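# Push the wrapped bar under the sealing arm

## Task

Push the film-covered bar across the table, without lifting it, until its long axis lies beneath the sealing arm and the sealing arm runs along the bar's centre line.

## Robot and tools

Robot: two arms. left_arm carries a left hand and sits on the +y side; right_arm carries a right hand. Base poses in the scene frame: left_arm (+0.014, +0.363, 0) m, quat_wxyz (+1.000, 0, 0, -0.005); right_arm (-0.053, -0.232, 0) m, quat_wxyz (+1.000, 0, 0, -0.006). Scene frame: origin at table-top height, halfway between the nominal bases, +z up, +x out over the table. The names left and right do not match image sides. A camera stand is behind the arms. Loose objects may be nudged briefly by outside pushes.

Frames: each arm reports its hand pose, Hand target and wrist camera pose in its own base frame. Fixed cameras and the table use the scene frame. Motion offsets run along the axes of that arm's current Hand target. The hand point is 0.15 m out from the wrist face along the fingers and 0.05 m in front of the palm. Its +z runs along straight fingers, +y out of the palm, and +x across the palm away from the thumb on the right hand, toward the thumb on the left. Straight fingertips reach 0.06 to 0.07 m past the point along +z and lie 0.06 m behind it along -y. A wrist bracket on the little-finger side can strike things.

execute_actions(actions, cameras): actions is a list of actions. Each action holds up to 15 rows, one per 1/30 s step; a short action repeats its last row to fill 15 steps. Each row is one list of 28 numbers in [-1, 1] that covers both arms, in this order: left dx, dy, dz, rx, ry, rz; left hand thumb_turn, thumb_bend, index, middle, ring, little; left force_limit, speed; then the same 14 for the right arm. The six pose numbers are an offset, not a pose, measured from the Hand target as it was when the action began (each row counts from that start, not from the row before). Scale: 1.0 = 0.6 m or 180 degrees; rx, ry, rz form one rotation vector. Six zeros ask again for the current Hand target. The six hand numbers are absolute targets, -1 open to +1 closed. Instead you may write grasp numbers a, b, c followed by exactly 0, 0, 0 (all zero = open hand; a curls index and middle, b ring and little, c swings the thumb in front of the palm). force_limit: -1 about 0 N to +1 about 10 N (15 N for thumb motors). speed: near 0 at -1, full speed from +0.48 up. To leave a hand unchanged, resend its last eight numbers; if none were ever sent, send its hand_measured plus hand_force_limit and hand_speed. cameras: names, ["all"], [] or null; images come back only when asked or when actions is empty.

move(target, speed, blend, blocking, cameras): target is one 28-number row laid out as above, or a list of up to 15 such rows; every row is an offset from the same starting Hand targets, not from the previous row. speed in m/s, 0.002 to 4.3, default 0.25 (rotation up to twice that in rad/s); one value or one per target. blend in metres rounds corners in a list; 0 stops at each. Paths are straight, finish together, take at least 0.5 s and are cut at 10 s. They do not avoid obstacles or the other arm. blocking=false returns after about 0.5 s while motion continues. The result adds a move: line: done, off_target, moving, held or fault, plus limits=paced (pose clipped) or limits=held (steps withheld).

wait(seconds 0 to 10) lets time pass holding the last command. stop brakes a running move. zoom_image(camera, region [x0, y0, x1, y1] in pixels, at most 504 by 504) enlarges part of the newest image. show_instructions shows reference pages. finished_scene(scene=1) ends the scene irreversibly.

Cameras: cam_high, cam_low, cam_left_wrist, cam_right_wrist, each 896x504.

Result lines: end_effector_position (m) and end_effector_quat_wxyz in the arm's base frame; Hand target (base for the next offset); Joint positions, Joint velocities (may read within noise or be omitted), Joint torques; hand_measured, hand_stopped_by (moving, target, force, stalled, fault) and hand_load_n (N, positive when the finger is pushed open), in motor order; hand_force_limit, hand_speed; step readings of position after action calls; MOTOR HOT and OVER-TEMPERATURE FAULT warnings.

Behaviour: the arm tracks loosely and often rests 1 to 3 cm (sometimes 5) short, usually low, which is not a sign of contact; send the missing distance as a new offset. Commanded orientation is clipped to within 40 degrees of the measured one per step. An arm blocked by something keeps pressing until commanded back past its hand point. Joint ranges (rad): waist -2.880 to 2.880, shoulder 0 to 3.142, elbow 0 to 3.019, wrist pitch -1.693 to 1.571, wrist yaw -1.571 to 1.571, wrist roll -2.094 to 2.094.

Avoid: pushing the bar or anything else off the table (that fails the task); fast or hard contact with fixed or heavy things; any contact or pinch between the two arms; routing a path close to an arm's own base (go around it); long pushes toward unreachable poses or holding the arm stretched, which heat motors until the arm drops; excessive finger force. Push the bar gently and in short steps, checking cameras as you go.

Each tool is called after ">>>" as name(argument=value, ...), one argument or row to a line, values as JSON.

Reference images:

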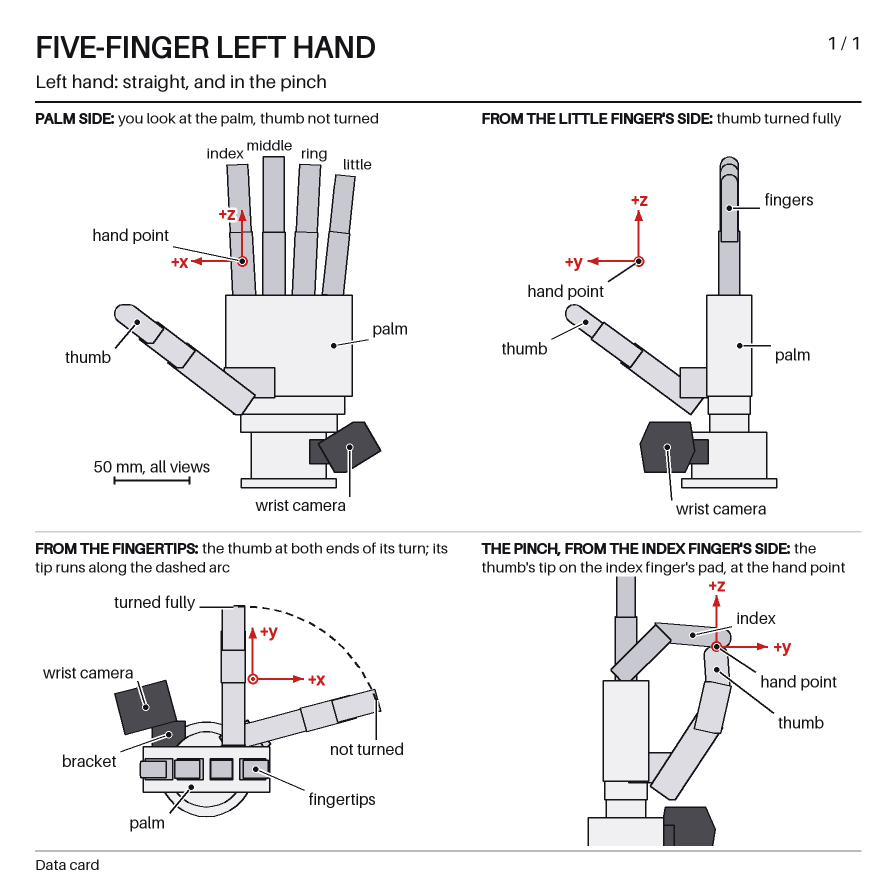

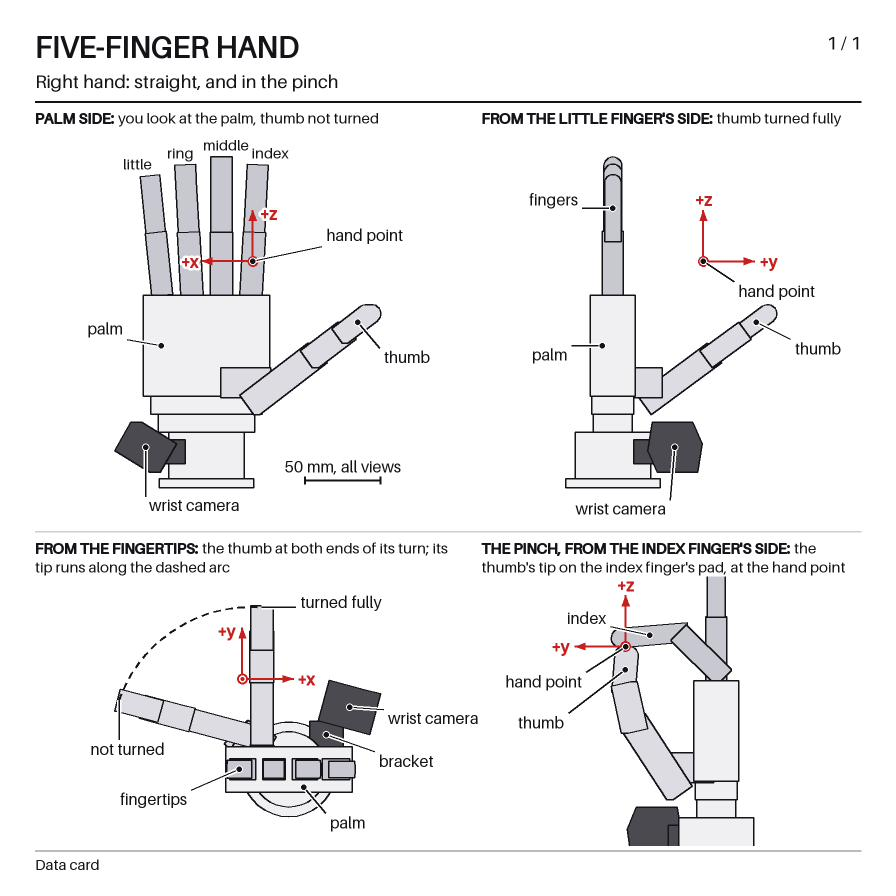

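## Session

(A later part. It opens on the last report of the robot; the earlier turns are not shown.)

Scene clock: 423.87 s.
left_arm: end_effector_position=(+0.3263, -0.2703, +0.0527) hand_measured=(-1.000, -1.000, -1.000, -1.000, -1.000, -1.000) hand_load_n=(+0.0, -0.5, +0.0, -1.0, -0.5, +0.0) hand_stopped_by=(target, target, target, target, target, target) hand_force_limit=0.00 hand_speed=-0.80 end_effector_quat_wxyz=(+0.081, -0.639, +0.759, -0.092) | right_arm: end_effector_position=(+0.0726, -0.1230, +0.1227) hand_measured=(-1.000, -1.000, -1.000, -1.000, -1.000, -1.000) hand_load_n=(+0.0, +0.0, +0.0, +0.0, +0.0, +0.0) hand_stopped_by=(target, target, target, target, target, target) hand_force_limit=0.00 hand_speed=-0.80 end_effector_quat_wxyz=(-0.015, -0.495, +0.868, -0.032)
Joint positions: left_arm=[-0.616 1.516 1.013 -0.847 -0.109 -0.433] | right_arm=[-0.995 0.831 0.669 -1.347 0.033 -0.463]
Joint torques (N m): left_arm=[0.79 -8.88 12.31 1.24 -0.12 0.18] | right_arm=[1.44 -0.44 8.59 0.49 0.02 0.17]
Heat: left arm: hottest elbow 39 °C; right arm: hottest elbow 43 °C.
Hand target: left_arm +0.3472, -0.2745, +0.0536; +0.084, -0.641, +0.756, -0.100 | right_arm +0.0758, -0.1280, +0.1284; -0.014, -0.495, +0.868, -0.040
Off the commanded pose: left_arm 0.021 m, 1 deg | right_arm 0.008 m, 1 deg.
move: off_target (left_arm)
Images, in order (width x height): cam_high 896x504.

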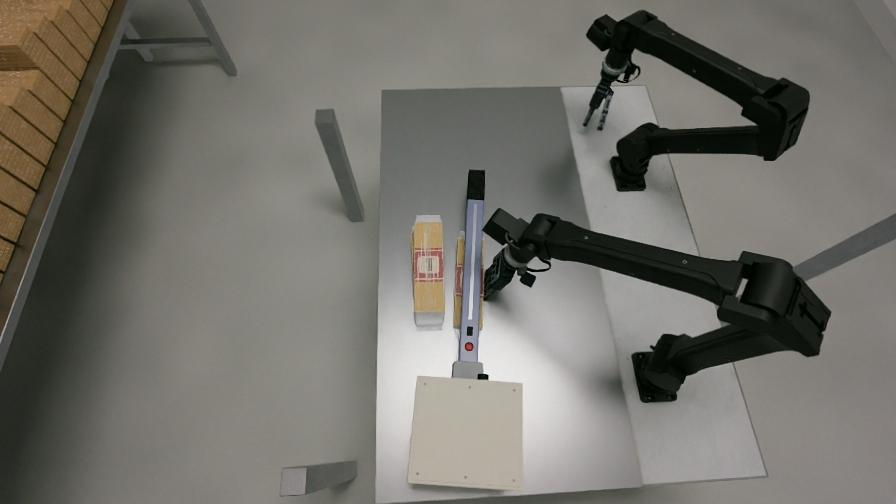

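>>> move(
  target=[
    [0,0.0677,-0.1387,0,0,0,1,-1,-1,1,1,1,0,0,0,0,0,0,0,0,-1,-1,-1,-1,-1,-1,0,-0.8],
    [-0.2507,0.0477,-0.1685,0.0795,0.0362,-0.3270,1,-1,-1,1,1,1,0,0,0,0,0,0,0,0,-1,-1,-1,-1,-1,-1,0,-0.8],
  ],
  speed=[0.12,0.25],
  blend=[0.02,0],
  cameras=["cam_high","cam_low","cam_left_wrist"],
)

>>> zoom_image(
  camera="cam_high",
  region=[430, 220, 560, 390],
)

Scene clock: 721.80 s.
left_arm: end_effector_position=(+0.3155, -0.1215, +0.1444) hand_measured=(+1.000, -1.000, -1.000, +1.000, +1.000, +1.000) hand_load_n=(+0.0, +0.0, +0.0, +0.5, +0.5, +0.5) hand_stopped_by=(target, target, target, target, target, target) hand_force_limit=0.00 hand_speed=0.00 end_effector_quat_wxyz=(-0.059, +0.905, -0.343, +0.246) | right_arm: end_effector_position=(+0.0726, -0.1230, +0.1227) hand_measured=(-1.000, -1.000, -1.000, -1.000, -1.000, -1.000) hand_load_n=(+0.0, +0.0, +0.0, +0.0, +0.0, +0.5) hand_stopped_by=(target, target, target, target, target, target) hand_force_limit=0.00 hand_speed=-0.80 end_effector_quat_wxyz=(-0.015, -0.495, +0.868, -0.032)
Joint positions: left_arm=[-0.18 0.877 0.659 -0.841 -0.025 -1.019] | right_arm=[-0.995 0.831 0.669 -1.347 0.033 -0.463]
Joint torques (N m): left_arm=[0.79 -4.42 9.44 1.88 0.05 -0.11] | right_arm=[1.38 -0.44 8.57 0.42 0.04 0.17]
Heat: left arm: hottest elbow 41 °C; right arm: hottest elbow 45 °C.
Hand target: left_arm +0.3186, -0.1174, +0.1437; -0.059, +0.908, -0.331, +0.252 | right_arm +0.0758, -0.1280, +0.1284; -0.014, -0.495, +0.868, -0.040
Off the commanded pose: left_arm 0.005 m, 2 deg | right_arm 0.008 m, 1 deg.
move: done
camera_calibration:
cam_left_wrist: T_world_to_cam=[[0.733786, 0.590968, 0.335133, -0.209553], [0.177702, -0.643074, 0.744901, -0.244565], [0.655729, -0.487045, -0.576895, -0.0687779], [0, 0, 0, 1]] pos_world=[0.242326, -0.0669322, 0.212727]
Images, in order (width x height): cam_high 896x504, cam_low 896x504, cam_left_wrist 896x504.

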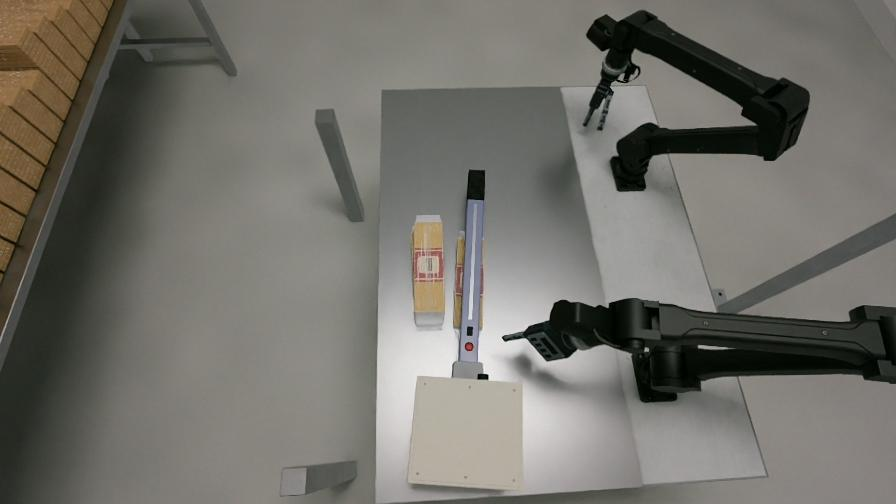

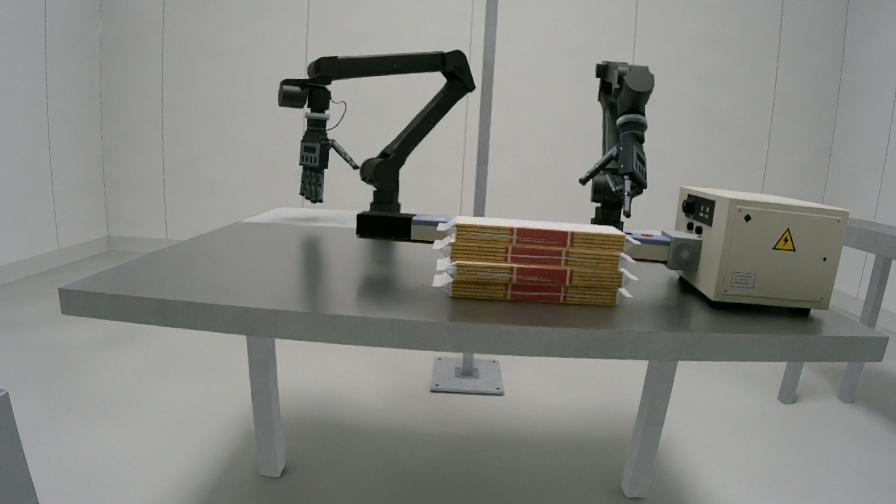

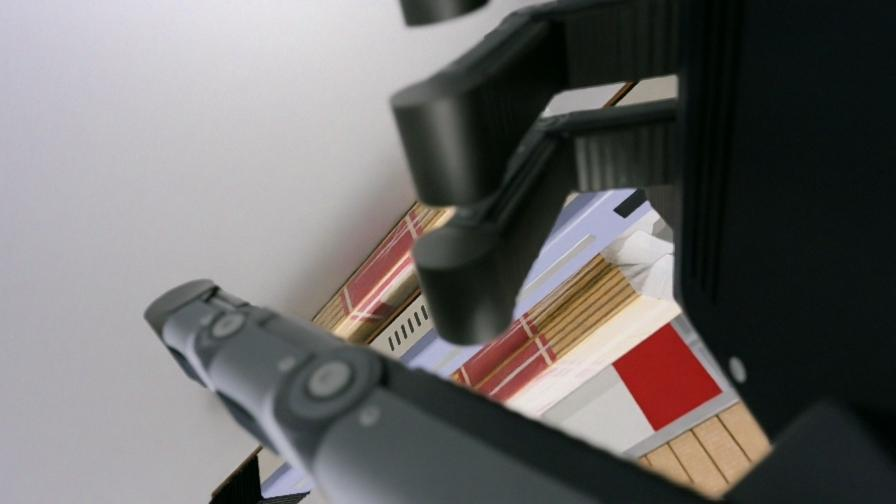

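Scaled by 2.965 from the camera's 896x504 image, which has a finer 1280x720 frame.

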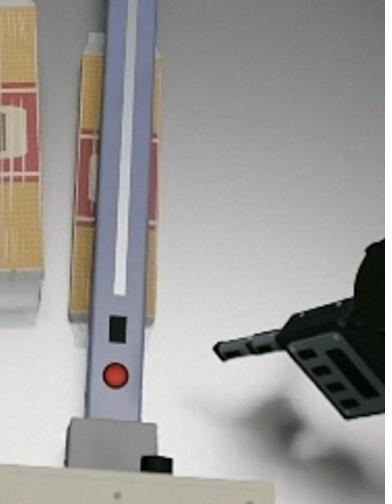

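>>> move(
  target=[
    [-0.0663,0.0433,0.1371,0,0,0,1,-1,-1,1,1,1,0,0,0,0,0,0,0,0,-1,-1,-1,-1,-1,-1,0,-0.8],
    [-0.0295,0.02,0.1623,0,0,0,1,-1,-1,1,1,1,0,0,0,0,0,0,0,0,-1,-1,-1,-1,-1,-1,0,-0.8],
  ],
  speed=[0.12,0.06],
  blend=[0.01,0],
  cameras=["cam_high","cam_left_wrist"],
)

>>> zoom_image(
  camera="cam_high",
  region=[430, 270, 540, 390],
)

Scene clock: 734.90 s.
left_arm: end_effector_position=(+0.3315, -0.1235, +0.0415) hand_measured=(+1.000, -1.000, -1.000, +1.000, +1.000, +1.000) hand_load_n=(+0.0, +0.0, +0.0, +0.0, +0.0, +0.0) hand_stopped_by=(target, target, target, target, target, target) hand_force_limit=0.00 hand_speed=0.00 end_effector_quat_wxyz=(-0.057, +0.906, -0.342, +0.244) | right_arm: end_effector_position=(+0.0726, -0.1230, +0.1227) hand_measured=(-1.000, -1.000, -1.000, -1.000, -1.000, -1.000) hand_load_n=(+0.0, +0.0, +0.0, +0.0, +0.5, +0.0) hand_stopped_by=(target, target, target, target, target, target) hand_force_limit=0.00 hand_speed=-0.80 end_effector_quat_wxyz=(-0.015, -0.495, +0.868, -0.032)
Joint positions: left_arm=[-0.176 1.094 0.486 -0.456 -0.022 -1.02] | right_arm=[-0.995 0.831 0.669 -1.347 0.033 -0.463]
Joint torques (N m): left_arm=[0.79 -3.9 11.56 1.57 0.03 -0.06] | right_arm=[1.49 -0.44 8.55 0.49 0.05 0.16]
Heat: left arm: hottest elbow 40 °C; right arm: hottest elbow 45 °C.
Hand target: left_arm +0.3486, -0.1213, +0.0487; -0.059, +0.908, -0.330, +0.252 | right_arm +0.0758, -0.1280, +0.1284; -0.014, -0.495, +0.868, -0.040
Off the commanded pose: left_arm 0.019 m, 2 deg | right_arm 0.008 m, 1 deg.
move: off_target (left_arm)
camera_calibration:
cam_left_wrist: T_world_to_cam=[[0.733178, 0.594244, 0.330642, -0.184945], [0.183376, -0.640964, 0.745344, -0.173731], [0.654846, -0.485838, -0.578911, -0.139084], [0, 0, 0, 1]] pos_world=[0.258535, -0.0690251, 0.110123]
Images, in order (width x height): cam_high 896x504, cam_left_wrist 896x504.

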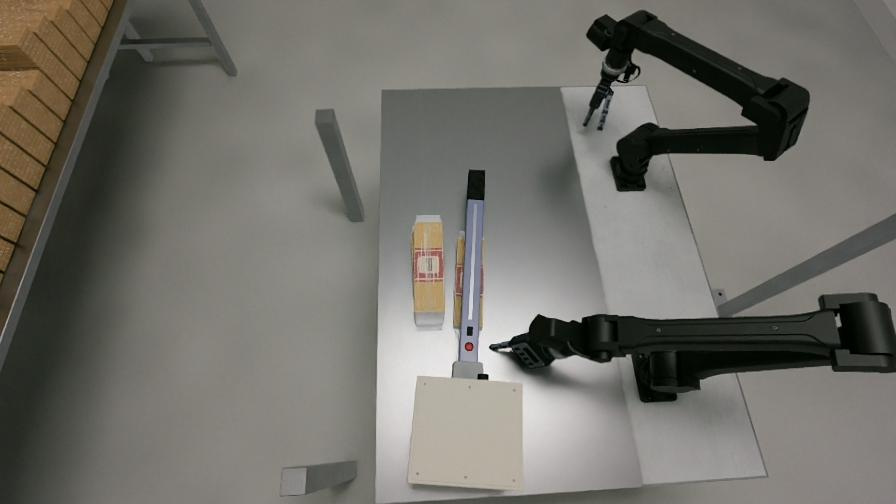

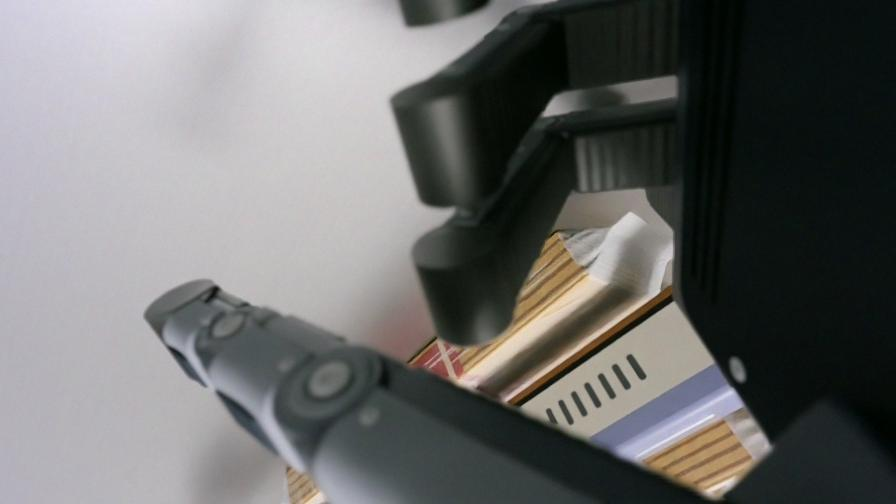

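Scaled by 4.200 from the camera's 896x504 image, which has a finer 1280x720 frame.

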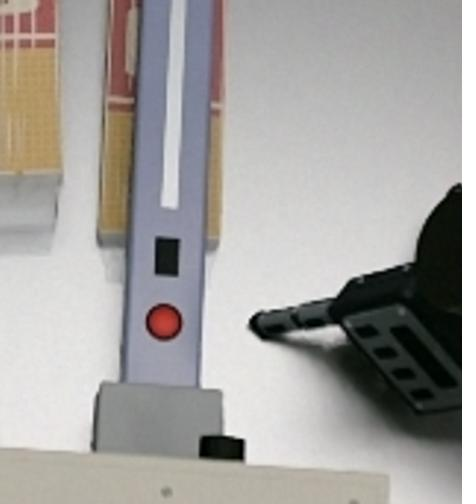

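>>> move(
  target=[0.0547,-0.0345,0.0258,0,0,0,1,-1,-1,1,1,1,0,0,0,0,0,0,0,0,-1,-1,-1,-1,-1,-1,0,-0.8],
  speed=0.05,
  cameras=["cam_high","cam_left_wrist"],
)

>>> zoom_image(
  camera="cam_high",
  region=[430, 270, 540, 390],
)

Scene clock: 745.73 s.
left_arm: end_effector_position=(+0.3668, -0.1287, +0.0432) hand_measured=(+1.000, -1.000, -1.000, +1.000, +1.000, +1.000) hand_load_n=(+0.0, +0.0, +0.0, +0.0, +0.0, +0.5) hand_stopped_by=(target, target, target, target, target, target) hand_force_limit=0.00 hand_speed=0.00 end_effector_quat_wxyz=(-0.056, +0.908, -0.341, +0.236) | right_arm: end_effector_position=(+0.0726, -0.1230, +0.1227) hand_measured=(-1.000, -1.000, -1.000, -1.000, -1.000, -1.000) hand_load_n=(+0.0, +0.0, +0.5, +0.0, +0.0, +0.5) hand_stopped_by=(target, target, target, target, target, target) hand_force_limit=0.00 hand_speed=-0.80 end_effector_quat_wxyz=(-0.015, -0.495, +0.868, -0.032)
Joint positions: left_arm=[-0.173 1.213 0.582 -0.45 -0.021 -1.02] | right_arm=[-0.995 0.831 0.669 -1.347 0.033 -0.463]
Joint torques (N m): left_arm=[0.67 -5.42 12.18 1.78 0.03 -0.02] | right_arm=[1.38 -0.38 8.57 0.49 0.03 0.16]
Heat: left arm: hottest elbow 40 °C; right arm: hottest elbow 45 °C.
Hand target: left_arm +0.3897, -0.1268, +0.0547; -0.059, +0.908, -0.330, +0.252 | right_arm +0.0758, -0.1280, +0.1284; -0.014, -0.495, +0.868, -0.040
Off the commanded pose: left_arm 0.026 m, 2 deg | right_arm 0.008 m, 1 deg.
move: off_target (left_arm)
camera_calibration:
cam_left_wrist: T_world_to_cam=[[0.737055, 0.59569, 0.319223, -0.208907], [0.197617, -0.641658, 0.741096, -0.189953], [0.646295, -0.483145, -0.590655, -0.159752], [0, 0, 0, 1]] pos_world=[0.294761, -0.0746245, 0.113103]
Images, in order (width x height): cam_high 896x504, cam_left_wrist 896x504.

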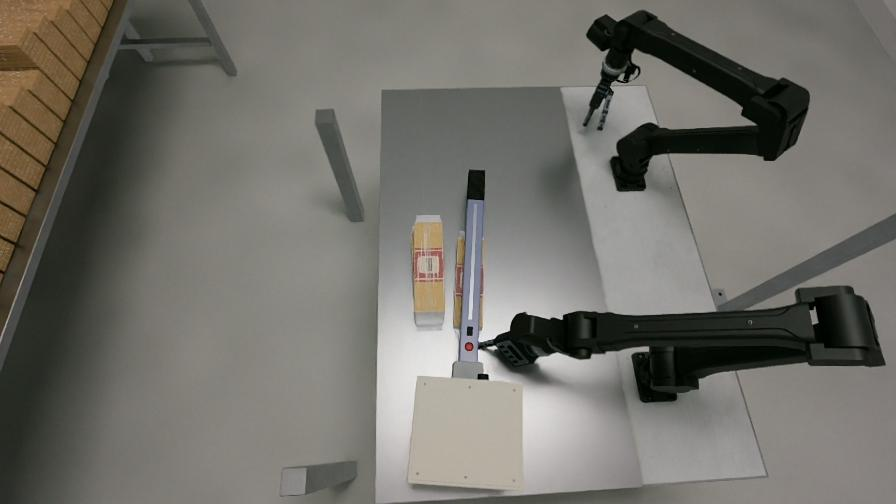

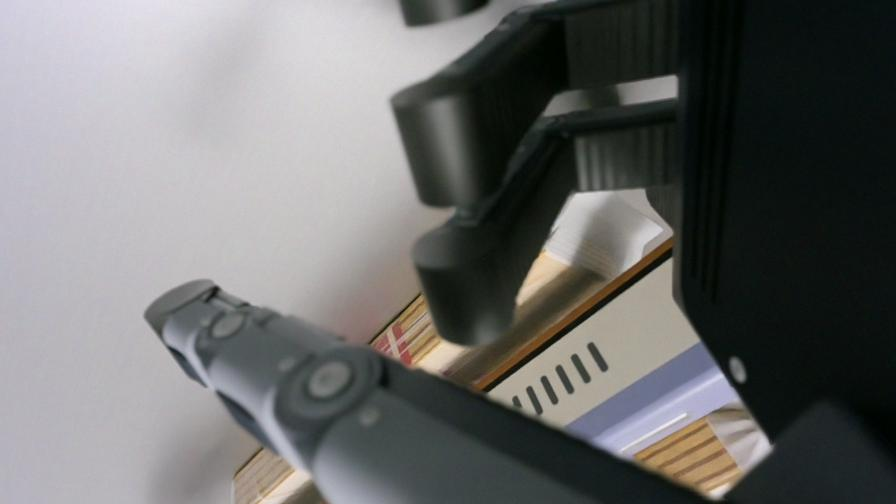

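Scaled by 4.200 from the camera's 896x504 image, which has a finer 1280x720 frame.

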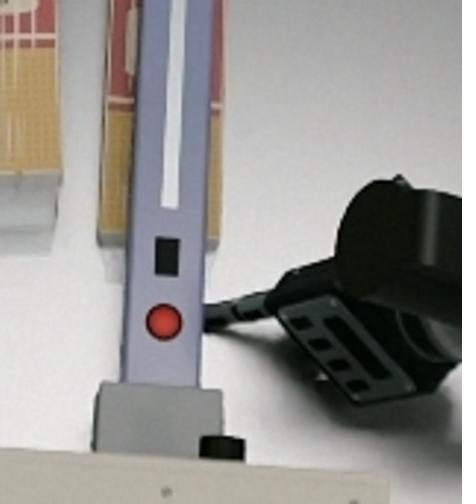

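>>> move(
  target=[
    [0.0122,-0.0078,0.0083,0,0,0,1,-1,-1,1,1,1,0,0,0,0,0,0,0,0,-1,-1,-1,-1,-1,-1,0,-0.8],
    [0.0393,0.034,0.0083,0,0,0,1,-1,-1,1,1,1,0,0,0,0,0,0,0,0,-1,-1,-1,-1,-1,-1,0,-0.8],
  ],
  speed=0.05,
  blend=[0.003,0],
  cameras=["cam_high","cam_left_wrist"],
)

>>> zoom_image(
  camera="cam_high",
  region=[440, 225, 540, 375],
)

Scene clock: 757.60 s.
left_arm: end_effector_position=(+0.3779, -0.1443, +0.0428) hand_measured=(+1.000, -1.000, -1.000, +1.000, +1.000, +1.000) hand_load_n=(+0.0, +0.0, +0.0, +0.5, +0.5, +0.0) hand_stopped_by=(target, target, target, target, target, target) hand_force_limit=0.00 hand_speed=0.00 end_effector_quat_wxyz=(-0.062, +0.913, -0.328, +0.235) | right_arm: end_effector_position=(+0.0726, -0.1230, +0.1227) hand_measured=(-1.000, -1.000, -1.000, -1.000, -1.000, -1.000) hand_load_n=(+0.0, +0.0, +0.0, +0.0, +0.0, +0.0) hand_stopped_by=(target, target, target, target, target, target) hand_force_limit=0.00 hand_speed=-0.80 end_effector_quat_wxyz=(-0.015, -0.495, +0.868, -0.032)
Joint positions: left_arm=[-0.228 1.25 0.611 -0.444 -0.066 -1.094] | right_arm=[-0.995 0.831 0.669 -1.347 0.033 -0.463]
Joint torques (N m): left_arm=[-1.9 -5.66 12.26 1.7 0.03 -0.09] | right_arm=[1.26 -0.5 8.59 0.46 0.03 0.16]
Heat: left arm: hottest elbow 41 °C; right arm: hottest elbow 45 °C.
Hand target: left_arm +0.3958, -0.1578, +0.0546; -0.059, +0.908, -0.330, +0.252 | right_arm +0.0758, -0.1280, +0.1284; -0.014, -0.495, +0.868, -0.040
Off the commanded pose: left_arm 0.025 m, 2 deg | right_arm 0.008 m, 1 deg.
move: off_target (left_arm)
camera_calibration:
cam_left_wrist: T_world_to_cam=[[0.717649, 0.616561, 0.323778, -0.197558], [0.215944, -0.63903, 0.738247, -0.208313], [0.662078, -0.459885, -0.591742, -0.177185], [0, 0, 0, 1]] pos_world=[0.304071, -0.0927961, 0.112903]
Images, in order (width x height): cam_high 896x504, cam_left_wrist 896x504.

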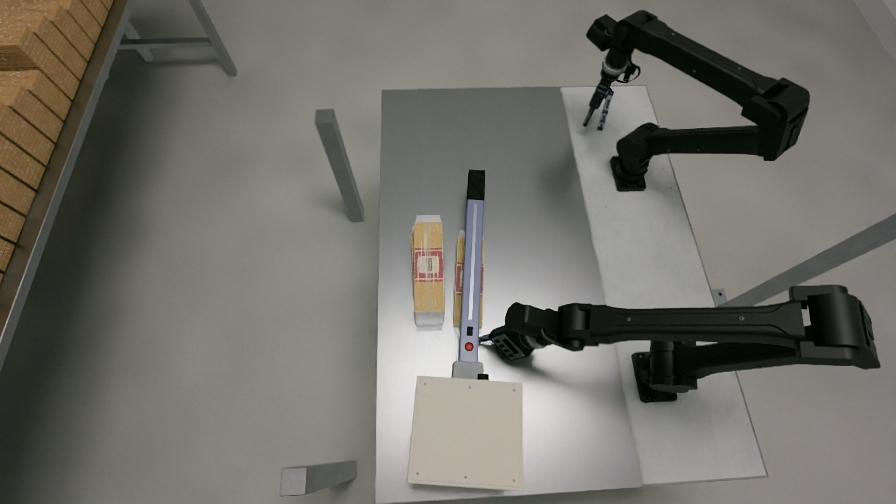

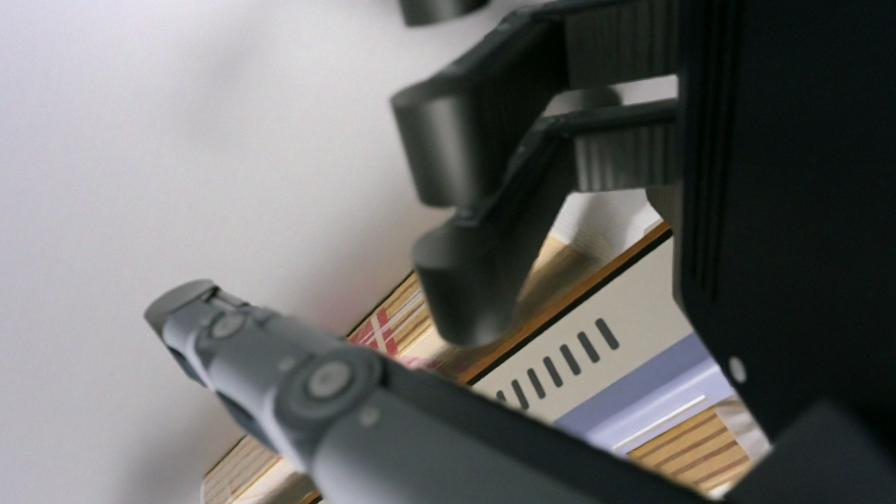

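Scaled by 3.360 from the camera's 896x504 image, which has a finer 1280x720 frame.

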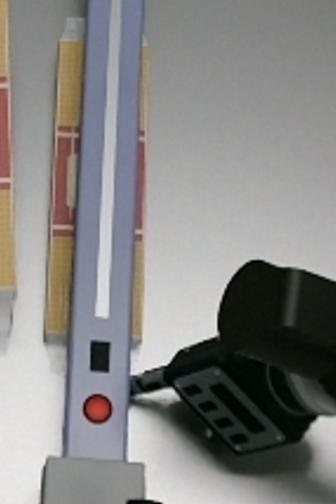

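>>> move(
  target=[0.0222,0.0468,-0.0042,0,0,0,1,-1,-1,1,1,1,0,0,0,0,0,0,0,0,-1,-1,-1,-1,-1,-1,0,-0.8],
  speed=0.05,
  cameras=["cam_high","cam_left_wrist"],
)

>>> zoom_image(
  camera="cam_high",
  region=[440, 225, 540, 345],
)

Scene clock: 768.03 s.
left_arm: end_effector_position=(+0.3714, -0.1729, +0.0425) hand_measured=(+1.000, -1.000, -1.000, +1.000, +1.000, +1.000) hand_load_n=(+0.0, +0.0, +0.0, +0.0, +0.5, +0.0) hand_stopped_by=(target, target, target, target, target, target) hand_force_limit=0.00 hand_speed=0.00 end_effector_quat_wxyz=(-0.063, +0.912, -0.328, +0.238) | right_arm: end_effector_position=(+0.0726, -0.1230, +0.1227) hand_measured=(-1.000, -1.000, -1.000, -1.000, -1.000, -1.000) hand_load_n=(+0.0, +0.0, +0.0, +0.0, +0.0, +0.0) hand_stopped_by=(target, target, target, target, target, target) hand_force_limit=0.00 hand_speed=-0.80 end_effector_quat_wxyz=(-0.015, -0.495, +0.868, -0.032)
Joint positions: left_arm=[-0.325 1.254 0.612 -0.444 -0.114 -1.177] | right_arm=[-0.995 0.831 0.669 -1.347 0.033 -0.463]
Joint torques (N m): left_arm=[-1.73 -6.18 12.4 1.43 -0.04 -0.12] | right_arm=[1.08 -0.44 8.57 0.5 0.04 0.17]
Heat: left arm: hottest elbow 41 °C; right arm: hottest elbow 45 °C.
Hand target: left_arm +0.3875, -0.1876, +0.0547; -0.059, +0.908, -0.330, +0.252 | right_arm +0.0758, -0.1280, +0.1284; -0.014, -0.495, +0.868, -0.040
Off the commanded pose: left_arm 0.025 m, 2 deg | right_arm 0.008 m, 1 deg.
move: off_target (left_arm)
camera_calibration:
cam_left_wrist: T_world_to_cam=[[0.71609, 0.615744, 0.328747, -0.174943], [0.211609, -0.64032, 0.738385, -0.223555], [0.665159, -0.459184, -0.588824, -0.187446], [0, 0, 0, 1]] pos_world=[0.297263, -0.121499, 0.112209]
Images, in order (width x height): cam_high 896x504, cam_left_wrist 896x504.

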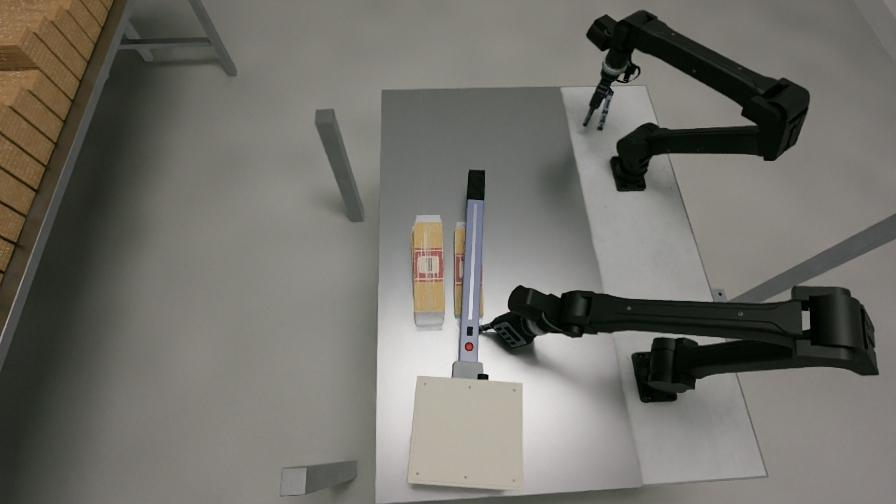

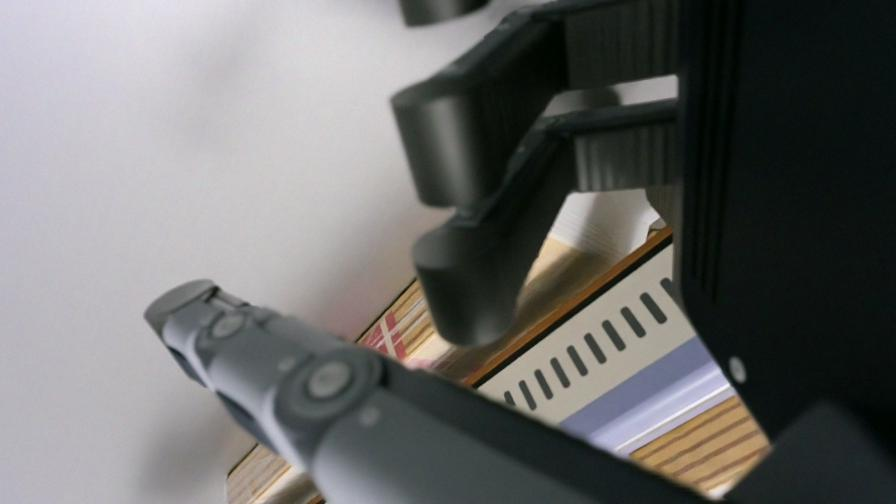

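Scaled by 4.200 from the camera's 896x504 image, which has a finer 1280x720 frame.

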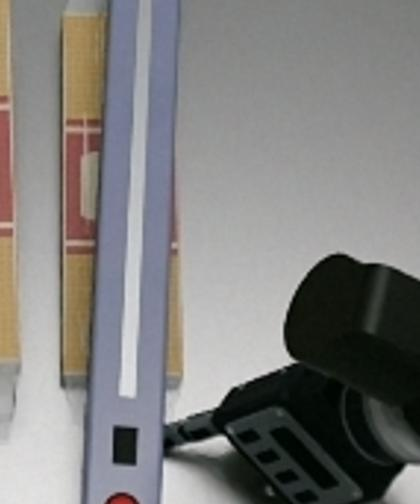

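>>> move(
  target=[-0.1227,0.0423,-0.092,0,0,0,1,-1,-1,1,1,1,0,0,0,0,0,0,0,0,-1,-1,-1,-1,-1,-1,0,-0.8],
  speed=0.1,
  cameras=["cam_high","cam_left_wrist"],
)

>>> zoom_image(
  camera="cam_high",
  region=[440, 215, 510, 275],
)

>>> zoom_image(
  camera="cam_high",
  region=[440, 275, 510, 335],
)

Scene clock: 788.13 s.
left_arm: end_effector_position=(+0.3053, -0.1550, +0.0685) hand_measured=(+1.000, -1.000, -1.000, +1.000, +1.000, +1.000) hand_load_n=(+0.0, +0.0, +0.0, +0.0, +0.0, +0.0) hand_stopped_by=(target, target, target, target, target, target) hand_force_limit=0.00 hand_speed=0.00 end_effector_quat_wxyz=(-0.062, +0.907, -0.328, +0.259) | right_arm: end_effector_position=(+0.0726, -0.1230, +0.1227) hand_measured=(-1.000, -1.000, -1.000, -1.000, -1.000, -1.000) hand_load_n=(+0.0, +0.0, +0.0, +0.0, +0.0, +0.0) hand_stopped_by=(target, target, target, target, target, target) hand_force_limit=0.00 hand_speed=-0.80 end_effector_quat_wxyz=(-0.015, -0.495, +0.868, -0.032)
Joint positions: left_arm=[-0.338 0.95 0.474 -0.568 -0.115 -1.184] | right_arm=[-0.995 0.831 0.669 -1.347 0.033 -0.463]
Joint torques (N m): left_arm=[-1.49 -4.66 8.66 0.9 -0.17 -0.1] | right_arm=[1.26 -0.38 8.65 0.46 0.03 0.16]
Heat: left arm: hottest elbow 40 °C; right arm: hottest elbow 45 °C.
Hand target: left_arm +0.2972, -0.1577, +0.0646; -0.059, +0.908, -0.331, +0.252 | right_arm +0.0758, -0.1280, +0.1284; -0.014, -0.495, +0.868, -0.040
Off the commanded pose: left_arm 0.009 m, 1 deg | right_arm 0.008 m, 1 deg.
move: done
camera_calibration:
cam_left_wrist: T_world_to_cam=[[0.706716, 0.616389, 0.347299, -0.145472], [0.177676, -0.629777, 0.756182, -0.206618], [0.684824, -0.4727, -0.554592, -0.13037], [0, 0, 0, 1]] pos_world=[0.228799, -0.102082, 0.13446]
Images, in order (width x height): cam_high 896x504, cam_left_wrist 896x504.

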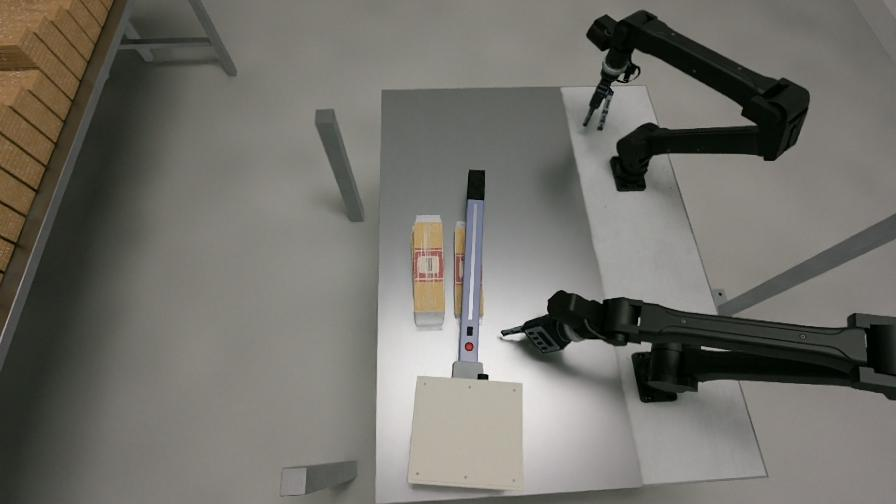

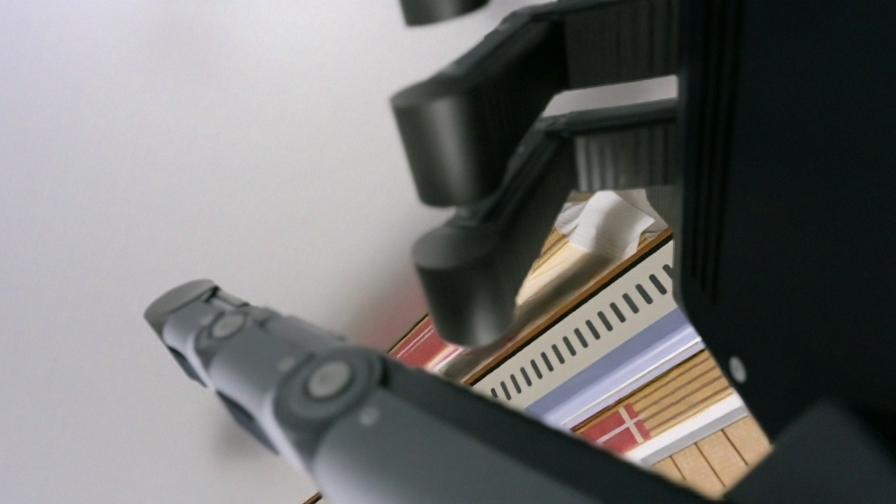

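Scaled by 7.200 from the camera's 896x504 image, which has a finer 1280x720 frame.

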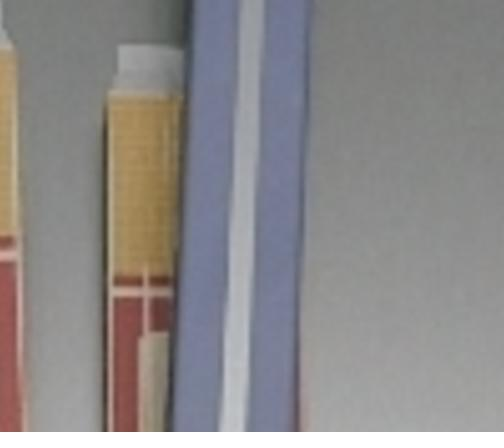

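Scaled by 7.200 from the camera's 896x504 image, which has a finer 1280x720 frame.

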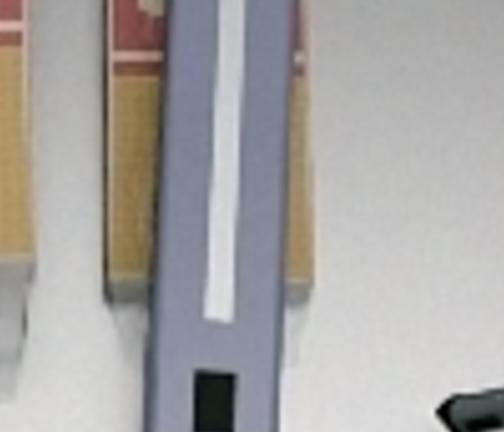

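>>> move(
  target=[
    [0,0,0,0,0,0,1,-1,-1,1,1,1,0,0,0.0202,-0.0177,-0.3157,0,0,0,1,1,-1,-1,-1,-1,-0.6,0],
    [0,0,0,0,0,0,1,-1,-1,1,1,1,0,0,-0.7502,-0.358,-0.3158,0.0307,-0.0332,-0.133,1,1,-1,-1,-1,-1,-0.6,0],
    [0,0,0,0,0,0,1,-1,-1,1,1,1,0,0,-0.761,-0.3485,-0.1475,0.0307,-0.0332,-0.133,1,1,-1,-1,-1,-1,-0.6,0],
  ],
  speed=[0.25,0.3,0.15],
  blend=[0.05,0.03,0],
  cameras=["cam_high","cam_low","cam_right_wrist"],
)

>>> zoom_image(
  camera="cam_high",
  region=[400, 120, 540, 260],
)

>>> zoom_image(
  camera="cam_low",
  region=[330, 130, 510, 280],
)

Scene clock: 953.53 s.
left_arm: end_effector_position=(+0.3053, -0.1551, +0.0686) hand_measured=(+1.000, -1.000, -1.000, +1.000, +1.000, +1.000) hand_load_n=(+0.0, +0.0, +0.0, +0.0, +0.5, +0.0) hand_stopped_by=(target, target, target, target, target, target) hand_force_limit=0.00 hand_speed=0.00 end_effector_quat_wxyz=(-0.062, +0.907, -0.327, +0.259) | right_arm: end_effector_position=(+0.4844, +0.1629, +0.2094) hand_measured=(+1.000, +0.934, -1.000, -1.000, -1.000, -1.000) hand_load_n=(+0.5, +6.5, +0.0, +0.0, +0.0, +0.0) hand_stopped_by=(target, force, target, target, target, target) hand_force_limit=-0.60 hand_speed=0.00 end_effector_quat_wxyz=(+0.052, -0.670, +0.739, -0.055)
Joint positions: left_arm=[-0.338 0.95 0.474 -0.568 -0.115 -1.185] | right_arm=[0.247 1.692 1.654 -1.389 0.048 0.341]
Joint torques (N m): left_arm=[-1.73 -4.48 8.75 0.91 -0.19 -0.11] | right_arm=[1.38 -10.52 7.1 1.11 0.11 0.32]
Heat: left arm: hottest elbow 36 °C; right arm: hottest elbow 46 °C.
Hand target: left_arm +0.2973, -0.1577, +0.0647; -0.059, +0.908, -0.330, +0.252 | right_arm +0.4869, +0.1653, +0.1988; +0.046, -0.666, +0.743, -0.052
Off the commanded pose: left_arm 0.009 m, 1 deg | right_arm 0.011 m, 1 deg.
move: off_target (right_arm)
camera_calibration:
cam_right_wrist: T_world_to_cam=[[-0.97398, -0.199755, -0.107059, 0.520465], [-0.226578, 0.868935, 0.440017, -0.119991], [0.00513192, 0.452825, -0.891585, 0.224053], [0, 0, 0, 1]] pos_world=[0.478586, 0.106773, 0.308281]
Images, in order (width x height): cam_high 896x504, cam_low 896x504, cam_right_wrist 896x504.

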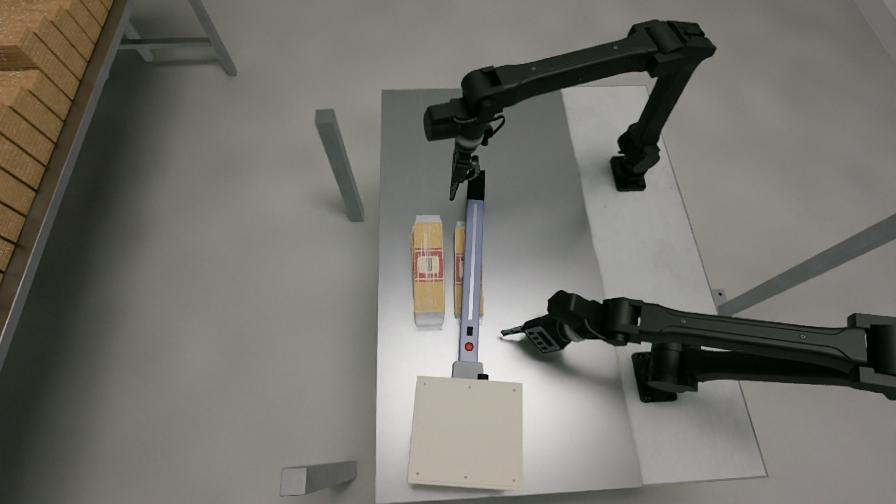

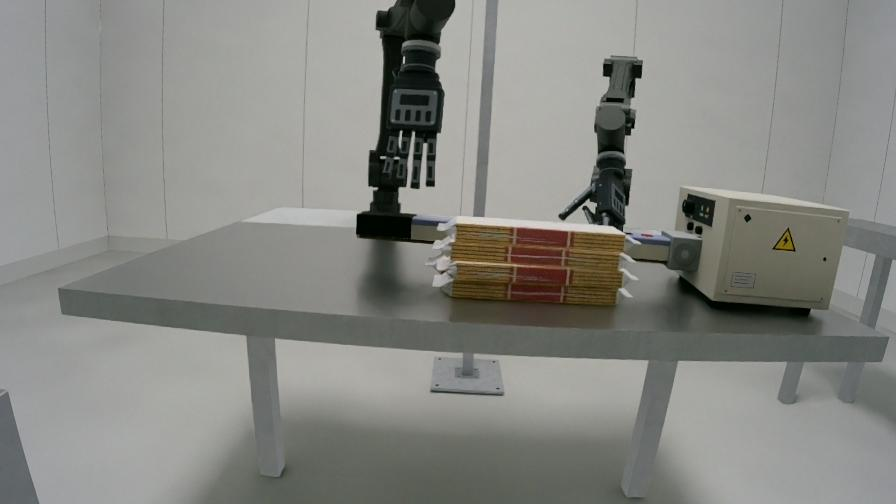

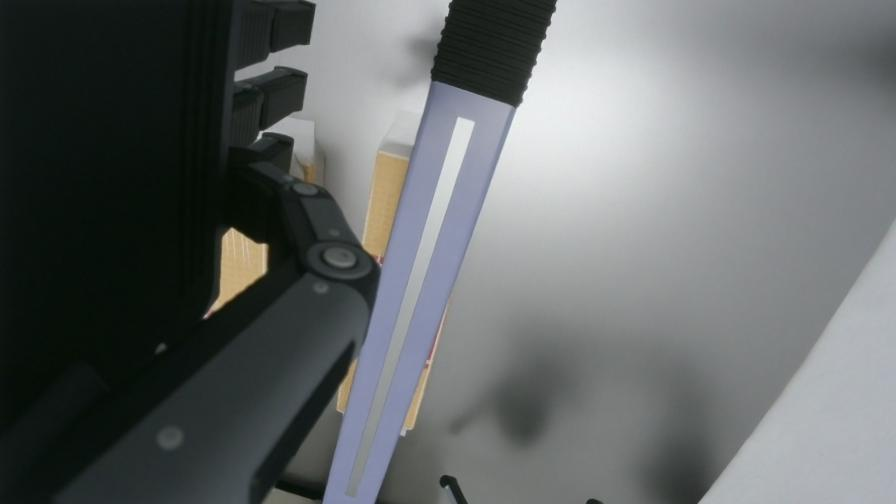

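Scaled by 3.600 from the camera's 896x504 image, which has a finer 1280x720 frame.

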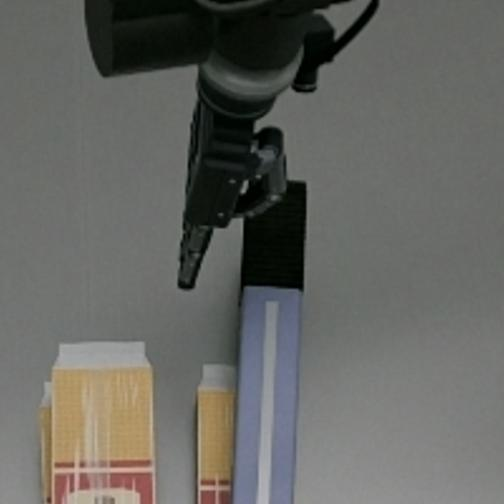

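Scaled by 2.800 from the camera's 896x504 image, which has a finer 1280x720 frame.

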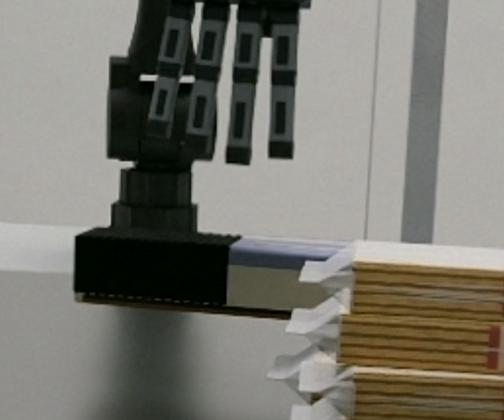

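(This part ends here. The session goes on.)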